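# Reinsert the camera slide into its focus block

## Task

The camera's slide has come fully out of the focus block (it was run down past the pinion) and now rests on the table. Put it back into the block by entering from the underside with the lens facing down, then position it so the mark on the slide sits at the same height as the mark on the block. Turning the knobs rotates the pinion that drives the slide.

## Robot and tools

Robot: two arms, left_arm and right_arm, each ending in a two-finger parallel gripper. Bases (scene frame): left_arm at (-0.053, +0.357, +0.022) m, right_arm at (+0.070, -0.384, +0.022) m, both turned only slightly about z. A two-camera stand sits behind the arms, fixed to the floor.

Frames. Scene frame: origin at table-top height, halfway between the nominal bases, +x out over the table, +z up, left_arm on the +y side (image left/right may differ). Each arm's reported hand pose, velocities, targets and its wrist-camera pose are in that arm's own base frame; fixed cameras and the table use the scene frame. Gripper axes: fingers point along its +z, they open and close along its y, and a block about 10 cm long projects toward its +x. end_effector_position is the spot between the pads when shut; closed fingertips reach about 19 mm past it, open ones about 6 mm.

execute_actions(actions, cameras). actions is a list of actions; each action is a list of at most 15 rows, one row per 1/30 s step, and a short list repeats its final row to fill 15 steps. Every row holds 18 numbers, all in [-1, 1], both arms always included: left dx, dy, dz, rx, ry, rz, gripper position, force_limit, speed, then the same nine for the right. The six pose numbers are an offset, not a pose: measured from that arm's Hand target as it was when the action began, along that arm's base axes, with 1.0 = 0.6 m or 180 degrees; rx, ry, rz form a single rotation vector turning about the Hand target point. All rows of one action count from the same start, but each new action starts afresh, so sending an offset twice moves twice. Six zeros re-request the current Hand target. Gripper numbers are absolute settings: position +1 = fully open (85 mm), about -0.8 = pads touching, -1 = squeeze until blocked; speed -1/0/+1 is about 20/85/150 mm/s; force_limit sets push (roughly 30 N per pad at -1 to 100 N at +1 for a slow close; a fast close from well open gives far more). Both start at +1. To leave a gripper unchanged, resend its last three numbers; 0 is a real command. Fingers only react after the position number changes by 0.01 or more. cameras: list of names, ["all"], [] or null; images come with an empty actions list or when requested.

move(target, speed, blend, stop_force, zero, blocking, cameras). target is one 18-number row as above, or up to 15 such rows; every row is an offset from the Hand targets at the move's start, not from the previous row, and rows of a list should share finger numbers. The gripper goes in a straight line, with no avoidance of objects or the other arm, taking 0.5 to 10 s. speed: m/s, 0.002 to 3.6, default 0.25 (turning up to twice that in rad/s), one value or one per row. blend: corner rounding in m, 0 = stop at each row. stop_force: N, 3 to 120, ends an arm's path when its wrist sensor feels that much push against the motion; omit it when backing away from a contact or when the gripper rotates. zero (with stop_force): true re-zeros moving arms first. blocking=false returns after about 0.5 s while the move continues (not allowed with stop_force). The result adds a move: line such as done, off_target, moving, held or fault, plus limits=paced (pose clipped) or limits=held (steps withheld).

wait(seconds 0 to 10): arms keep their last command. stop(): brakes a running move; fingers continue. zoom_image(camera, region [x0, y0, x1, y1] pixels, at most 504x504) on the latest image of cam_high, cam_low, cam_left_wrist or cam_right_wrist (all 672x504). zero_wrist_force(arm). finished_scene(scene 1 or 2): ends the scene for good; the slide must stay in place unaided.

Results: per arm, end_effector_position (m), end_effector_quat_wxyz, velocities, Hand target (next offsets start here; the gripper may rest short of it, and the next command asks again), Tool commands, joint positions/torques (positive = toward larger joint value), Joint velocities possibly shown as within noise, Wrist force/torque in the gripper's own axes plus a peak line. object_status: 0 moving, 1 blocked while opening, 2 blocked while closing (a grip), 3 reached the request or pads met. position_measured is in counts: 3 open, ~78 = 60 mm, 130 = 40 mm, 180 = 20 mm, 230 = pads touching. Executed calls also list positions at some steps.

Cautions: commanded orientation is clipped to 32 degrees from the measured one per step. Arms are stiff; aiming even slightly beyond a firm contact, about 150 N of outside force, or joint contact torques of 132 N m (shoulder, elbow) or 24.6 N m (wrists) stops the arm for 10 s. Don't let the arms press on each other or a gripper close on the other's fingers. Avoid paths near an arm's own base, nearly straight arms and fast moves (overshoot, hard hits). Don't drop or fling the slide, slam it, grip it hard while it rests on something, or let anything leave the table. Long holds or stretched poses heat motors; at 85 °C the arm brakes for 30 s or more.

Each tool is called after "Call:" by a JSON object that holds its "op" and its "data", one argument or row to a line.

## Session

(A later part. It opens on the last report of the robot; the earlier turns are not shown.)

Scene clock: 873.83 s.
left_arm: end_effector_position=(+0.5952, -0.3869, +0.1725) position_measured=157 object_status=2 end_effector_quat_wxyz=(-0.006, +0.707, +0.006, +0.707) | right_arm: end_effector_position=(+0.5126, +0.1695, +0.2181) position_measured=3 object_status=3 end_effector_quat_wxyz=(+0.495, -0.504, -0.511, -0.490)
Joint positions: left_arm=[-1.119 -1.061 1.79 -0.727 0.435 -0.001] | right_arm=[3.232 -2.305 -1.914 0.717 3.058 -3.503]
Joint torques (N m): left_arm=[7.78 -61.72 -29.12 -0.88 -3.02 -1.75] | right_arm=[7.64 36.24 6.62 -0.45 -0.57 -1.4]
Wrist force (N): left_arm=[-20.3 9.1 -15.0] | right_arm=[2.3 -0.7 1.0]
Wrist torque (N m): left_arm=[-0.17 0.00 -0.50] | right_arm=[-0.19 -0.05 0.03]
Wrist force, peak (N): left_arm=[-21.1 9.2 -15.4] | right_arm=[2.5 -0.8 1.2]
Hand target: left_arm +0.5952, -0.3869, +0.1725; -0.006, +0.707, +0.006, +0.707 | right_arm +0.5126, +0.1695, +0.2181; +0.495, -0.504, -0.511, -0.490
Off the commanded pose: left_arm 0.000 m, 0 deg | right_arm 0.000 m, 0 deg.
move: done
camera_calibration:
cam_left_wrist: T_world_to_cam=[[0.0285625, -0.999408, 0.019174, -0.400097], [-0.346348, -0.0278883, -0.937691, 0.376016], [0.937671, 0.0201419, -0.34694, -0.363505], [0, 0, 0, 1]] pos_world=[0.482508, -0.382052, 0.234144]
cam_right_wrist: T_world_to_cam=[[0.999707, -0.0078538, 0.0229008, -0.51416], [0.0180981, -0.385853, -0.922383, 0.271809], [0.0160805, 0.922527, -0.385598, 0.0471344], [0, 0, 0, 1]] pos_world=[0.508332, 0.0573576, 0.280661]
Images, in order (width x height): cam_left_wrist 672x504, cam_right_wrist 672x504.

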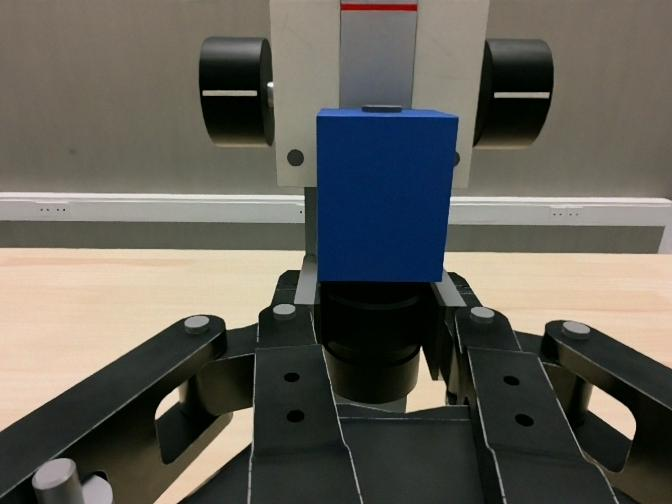

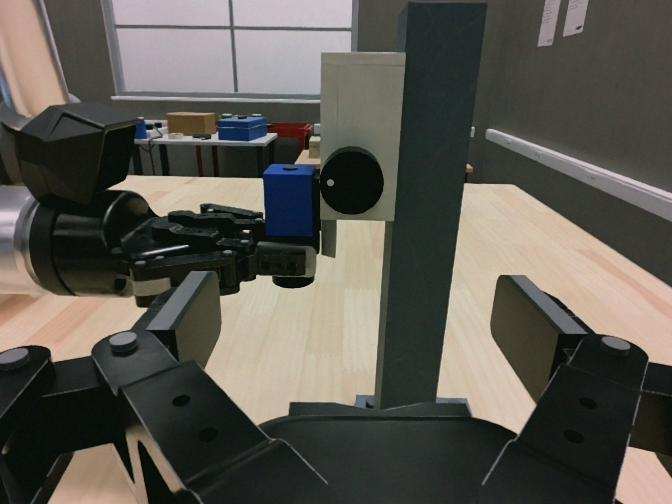

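Call:
{"op": "move", "data": {
  "target": [
    [-0.0012,-0.0008,0,0,0,0,-1,-0.3,-1,0,0,0,0,0,0,1,1,1],
    [-0.0012,-0.0008,0,0,0,0,0.15,-0.3,-1,0,0,0,0,0,0,1,1,1],
    [-0.15,-0.0008,0.02,0,0,0,0.15,-0.3,-1,0,0,0,0,0,0,1,1,1]
  ],
  "speed": 0.12,
  "cameras": ["cam_left_wrist", "cam_right_wrist"]
}}

Call:
{"op": "zoom_image", "data": {
  "camera": "cam_left_wrist",
  "region": [290, 0, 450, 160]
}}

Scene clock: 889.00 s.
left_arm: end_effector_position=(+0.5054, -0.3874, +0.1845) position_measured=110 object_status=3 end_effector_quat_wxyz=(-0.006, +0.707, +0.006, +0.707) | right_arm: end_effector_position=(+0.5126, +0.1695, +0.2181) position_measured=3 object_status=3 end_effector_quat_wxyz=(+0.495, -0.504, -0.511, -0.490)
Joint positions: left_arm=[-1.297 -1.181 1.945 -0.761 0.257 -0.003] | right_arm=[3.232 -2.305 -1.914 0.717 3.058 -3.503]
Joint torques (N m): left_arm=[-7.26 -44.11 -8.09 -3.11 -1.33 1.81] | right_arm=[7.38 35.37 6.01 -0.3 -0.6 -1.4]
Wrist force (N): left_arm=[1.8 -1.0 0.3] | right_arm=[2.2 -0.7 1.1]
Wrist torque (N m): left_arm=[-0.15 -0.24 -0.33] | right_arm=[-0.20 -0.04 0.03]
Wrist force, peak (N): left_arm=[-21.3 9.4 -15.0] | right_arm=[2.6 -0.9 0.9]
Hand target: left_arm +0.5052, -0.3873, +0.1845; -0.006, +0.707, +0.006, +0.707 | right_arm +0.5126, +0.1695, +0.2181; +0.495, -0.504, -0.511, -0.490
Off the commanded pose: left_arm 0.000 m, 0 deg | right_arm 0.000 m, 0 deg.
move: done
camera_calibration:
cam_left_wrist: T_world_to_cam=[[0.0285625, -0.999408, 0.019174, -0.398162], [-0.346348, -0.0278883, -0.937691, 0.356155], [0.937671, 0.0201419, -0.34694, -0.275131], [0, 0, 0, 1]] pos_world=[0.392708, -0.382452, 0.246144]
cam_right_wrist: T_world_to_cam=[[0.999707, -0.0078538, 0.0229008, -0.51416], [0.0180981, -0.385853, -0.922383, 0.271809], [0.0160805, 0.922527, -0.385598, 0.0471344], [0, 0, 0, 1]] pos_world=[0.508332, 0.0573576, 0.280661]
Images, in order (width x height): cam_left_wrist 672x504, cam_right_wrist 672x504.

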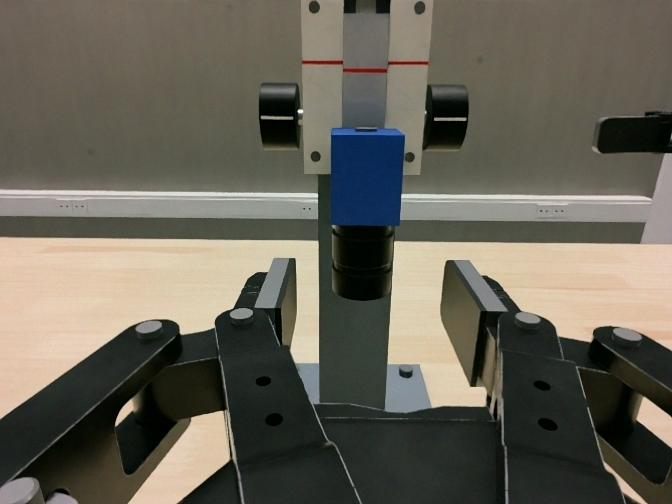

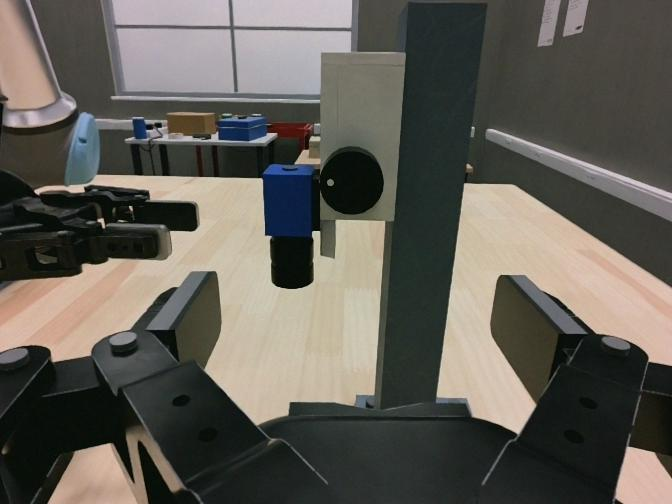

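Scaled by 3.150.

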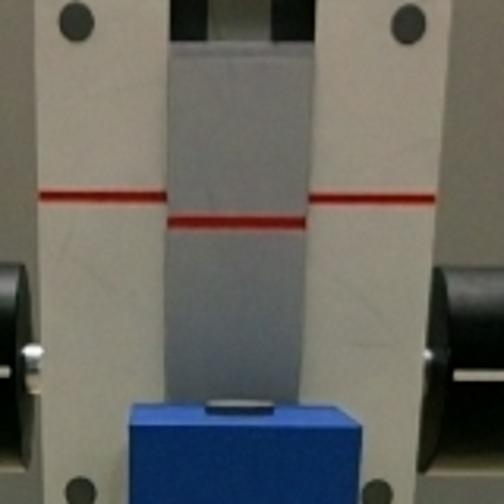

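Call:
{"op": "move", "data": {
  "target": [
    [0.12,0,-0.02,0,0,0,0.15,-0.3,-1,0,0,0,0,0,0,1,1,1],
    [0.15,0,-0.02,0,0,0,0.15,-0.3,-1,0,0,0,0,0,0,1,1,1],
    [0.15,0,-0.02,0,0,0,-1,-0.3,-1,0,0,0,0,0,0,1,1,1],
    [0.1488,0,-0.0145,0,0,0,-1,-0.3,-1,0,0,0,0,0,0,1,1,1]
  ],
  "speed": [0.12,0.06,0.05,0.01],
  "blend": [0.01,0,0,0]
}}

Call:
{"op": "move", "data": {
  "target": [
    [0,0,0,0,0,0,0.15,-0.3,-1,0,0,0,0,0,0,1,1,1],
    [-0.1488,0,0.0145,0,0,0,0.15,-0.3,-1,0,0,0,0,0,0,1,1,1]
  ],
  "speed": 0.12,
  "cameras": ["cam_left_wrist"]
}}

Call:
{"op": "zoom_image", "data": {
  "camera": "cam_left_wrist",
  "region": [290, 0, 450, 160]
}}

Scene clock: 909.67 s.
left_arm: end_effector_position=(+0.5946, -0.3873, +0.1756) position_measured=158 object_status=2 end_effector_quat_wxyz=(-0.006, +0.707, +0.006, +0.707) | right_arm: end_effector_position=(+0.5126, +0.1695, +0.2181) position_measured=3 object_status=3 end_effector_quat_wxyz=(+0.495, -0.504, -0.511, -0.490)
Joint positions: left_arm=[-1.12 -1.066 1.788 -0.72 0.434 -0.001] | right_arm=[3.232 -2.305 -1.914 0.717 3.058 -3.503]
Joint torques (N m): left_arm=[-13.82 -67.57 -27.94 -0.32 -3.57 0.5] | right_arm=[7.83 36.04 6.49 -0.29 -0.63 -1.44]
Wrist force (N): left_arm=[-31.3 8.6 28.8] | right_arm=[2.1 -0.5 0.9]
Wrist torque (N m): left_arm=[-0.14 0.12 -0.22] | right_arm=[-0.17 -0.02 0.04]
Wrist force, peak (N): left_arm=[-31.3 8.6 28.8] | right_arm=[2.6 -0.8 0.9]
Hand target: left_arm +0.5945, -0.3873, +0.1758; -0.006, +0.707, +0.006, +0.707 | right_arm +0.5126, +0.1695, +0.2181; +0.495, -0.504, -0.511, -0.490
Off the commanded pose: left_arm 0.000 m, 0 deg | right_arm 0.000 m, 0 deg.
move: done; blend cut to 0.009 m at target 1

Scene clock: 912.20 s.
left_arm: end_effector_position=(+0.5054, -0.3874, +0.1845) position_measured=110 object_status=3 end_effector_quat_wxyz=(-0.006, +0.707, +0.006, +0.707) end_effector_velocity=(-0.002, +0.000, +0.000) end_effector_angular_velocity=(+0.000, +0.000, +0.001) | right_arm: end_effector_position=(+0.5126, +0.1695, +0.2181) position_measured=3 object_status=3 end_effector_quat_wxyz=(+0.495, -0.504, -0.511, -0.490)
Joint positions: left_arm=[-1.297 -1.181 1.945 -0.761 0.257 -0.003] | right_arm=[3.232 -2.305 -1.914 0.717 3.058 -3.503]
Joint velocities: left_arm=[-0.004 -0.002 0.003 -0.002 -0.005 0.001] | right_arm=[within noise]
Joint torques (N m): left_arm=[-7.03 -45.21 -8.92 -3.4 -1.07 1.58] | right_arm=[7.1 36.18 6.05 -0.34 -0.59 -1.37]
Wrist force (N): left_arm=[2.2 -1.6 0.3] | right_arm=[2.4 -0.6 0.8]
Wrist torque (N m): left_arm=[-0.24 -0.28 -0.33] | right_arm=[-0.19 -0.06 0.04]
Wrist force, peak (N): left_arm=[-30.8 8.7 30.3] | right_arm=[2.6 -0.7 0.9]
Hand target: left_arm +0.5052, -0.3873, +0.1845; -0.006, +0.707, +0.006, +0.707 | right_arm +0.5126, +0.1695, +0.2181; +0.495, -0.504, -0.511, -0.490
Off the commanded pose: left_arm 0.000 m, 0 deg | right_arm 0.000 m, 0 deg.
move: done
camera_calibration:
cam_left_wrist: T_world_to_cam=[[0.0285616, -0.999408, 0.0191715, -0.398161], [-0.346349, -0.0278857, -0.937691, 0.356156], [0.937671, 0.0201419, -0.34694, -0.275131], [0, 0, 0, 1]] pos_world=[0.392708, -0.382452, 0.246144]
Images, in order (width x height): cam_left_wrist 672x504.

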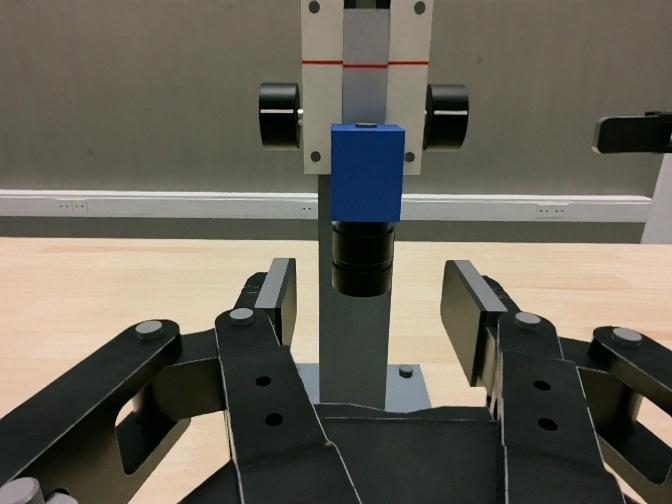

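Scaled by 3.150.

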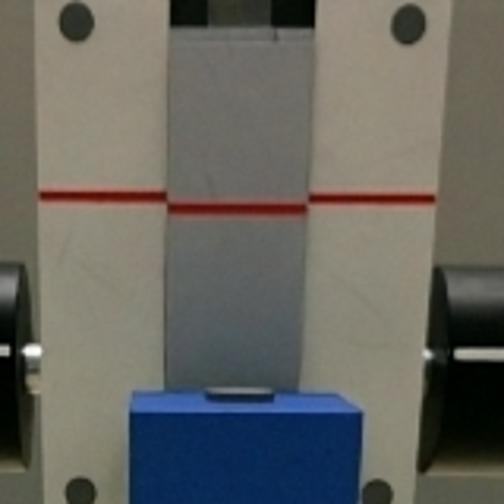

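Call:
{"op": "move", "data": {
  "target": [
    [0.12,0,-0.0175,0,0,0,0.15,-0.3,-1,0,0,0,0,0,0,1,1,1],
    [0.1497,0,-0.0175,0,0,0,0.15,-0.3,-1,0,0,0,0,0,0,1,1,1],
    [0.1497,0,-0.0175,0,0,0,-1,-0.3,-1,0,0,0,0,0,0,1,1,1],
    [0.1493,0,-0.013,0,0,0,-1,-0.3,-1,0,0,0,0,0,0,1,1,1]
  ],
  "speed": [0.12,0.06,0.05,0.01],
  "blend": [0.01,0,0,0]
}}

Call:
{"op": "move", "data": {
  "target": [
    [0,0,0,0,0,0,0.15,-0.3,-1,0,0,0,0,0,0,1,1,1],
    [-0.1493,0,0.013,0,0,0,0.15,-0.3,-1,0,0,0,0,0,0,1,1,1]
  ],
  "speed": 0.12,
  "cameras": ["cam_left_wrist"]
}}

Call:
{"op": "zoom_image", "data": {
  "camera": "cam_left_wrist",
  "region": [295, 30, 435, 100]
}}

Scene clock: 934.70 s.
left_arm: end_effector_position=(+0.5948, -0.3873, +0.1766) position_measured=158 object_status=2 end_effector_quat_wxyz=(-0.006, +0.707, +0.006, +0.707) | right_arm: end_effector_position=(+0.5126, +0.1695, +0.2181) position_measured=3 object_status=3 end_effector_quat_wxyz=(+0.495, -0.504, -0.511, -0.490)
Joint positions: left_arm=[-1.12 -1.068 1.787 -0.718 0.434 -0.001] | right_arm=[3.232 -2.305 -1.914 0.717 3.058 -3.503]
Joint torques (N m): left_arm=[-5.49 -58.4 -29.96 -0.74 -1.13 0.45] | right_arm=[7.12 37.01 6.09 -0.15 -0.45 -1.37]
Wrist force (N): left_arm=[-16.6 -1.8 -4.0] | right_arm=[2.2 -0.6 1.0]
Wrist torque (N m): left_arm=[-0.18 0.15 -0.24] | right_arm=[-0.18 -0.03 0.03]
Wrist force, peak (N): left_arm=[-16.8 -1.7 -5.2] | right_arm=[2.6 -0.9 1.3]
Hand target: left_arm +0.5948, -0.3873, +0.1767; -0.006, +0.707, +0.006, +0.707 | right_arm +0.5126, +0.1695, +0.2181; +0.495, -0.504, -0.511, -0.490
Off the commanded pose: left_arm 0.000 m, 0 deg | right_arm 0.000 m, 0 deg.
move: done; blend cut to 0.0089 m at target 1

Scene clock: 937.23 s.
left_arm: end_effector_position=(+0.5054, -0.3874, +0.1845) position_measured=110 object_status=3 end_effector_quat_wxyz=(-0.006, +0.707, +0.006, +0.707) | right_arm: end_effector_position=(+0.5126, +0.1695, +0.2181) position_measured=3 object_status=3 end_effector_quat_wxyz=(+0.495, -0.504, -0.511, -0.490)
Joint positions: left_arm=[-1.297 -1.181 1.945 -0.761 0.257 -0.003] | right_arm=[3.232 -2.305 -1.914 0.717 3.058 -3.503]
Joint torques (N m): left_arm=[-6.6 -42.84 -11.63 -2.9 -1.07 1.5] | right_arm=[7.43 36.07 7.46 -0.12 -0.46 -1.47]
Wrist force (N): left_arm=[2.2 -1.5 0.3] | right_arm=[2.5 -0.6 1.0]
Wrist torque (N m): left_arm=[-0.23 -0.29 -0.33] | right_arm=[-0.19 -0.07 0.03]
Wrist force, peak (N): left_arm=[-16.3 -2.0 -3.9] | right_arm=[2.6 -0.7 1.1]
Hand target: left_arm +0.5052, -0.3873, +0.1845; -0.006, +0.707, +0.006, +0.707 | right_arm +0.5126, +0.1695, +0.2181; +0.495, -0.504, -0.511, -0.490
Off the commanded pose: left_arm 0.000 m, 0 deg | right_arm 0.000 m, 0 deg.
move: done
camera_calibration:
cam_left_wrist: T_world_to_cam=[[0.0285616, -0.999408, 0.0191715, -0.398161], [-0.346349, -0.0278857, -0.937691, 0.356156], [0.937671, 0.0201419, -0.34694, -0.275131], [0, 0, 0, 1]] pos_world=[0.392708, -0.382452, 0.246144]
Images, in order (width x height): cam_left_wrist 672x504.

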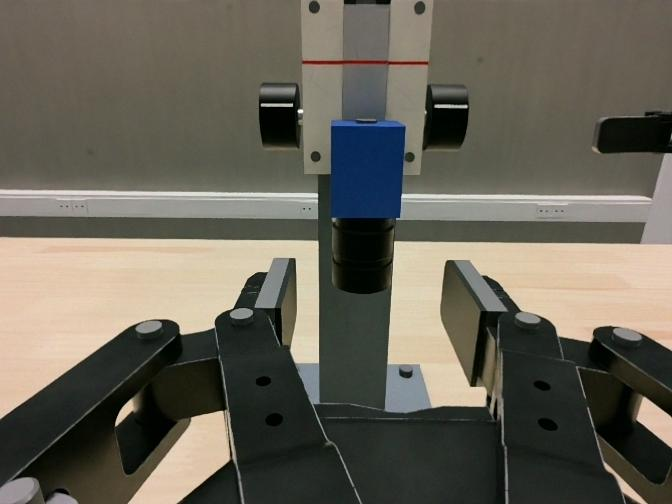

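Scaled by 3.600.

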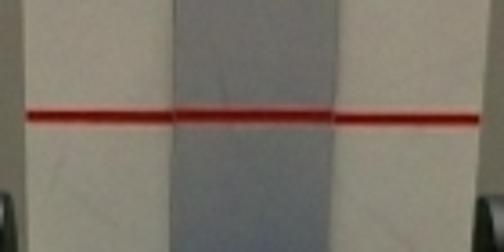

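Call:
{"op": "zoom_image", "data": {
  "camera": "cam_left_wrist",
  "region": [325, 48, 405, 78]
}}

Scaled by 6.300.

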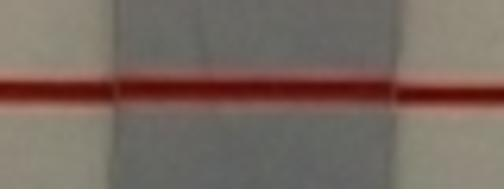

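Call:
{"op": "finished_scene", "data": {
  "scene": 1
}}

The scene is finished: the task was done.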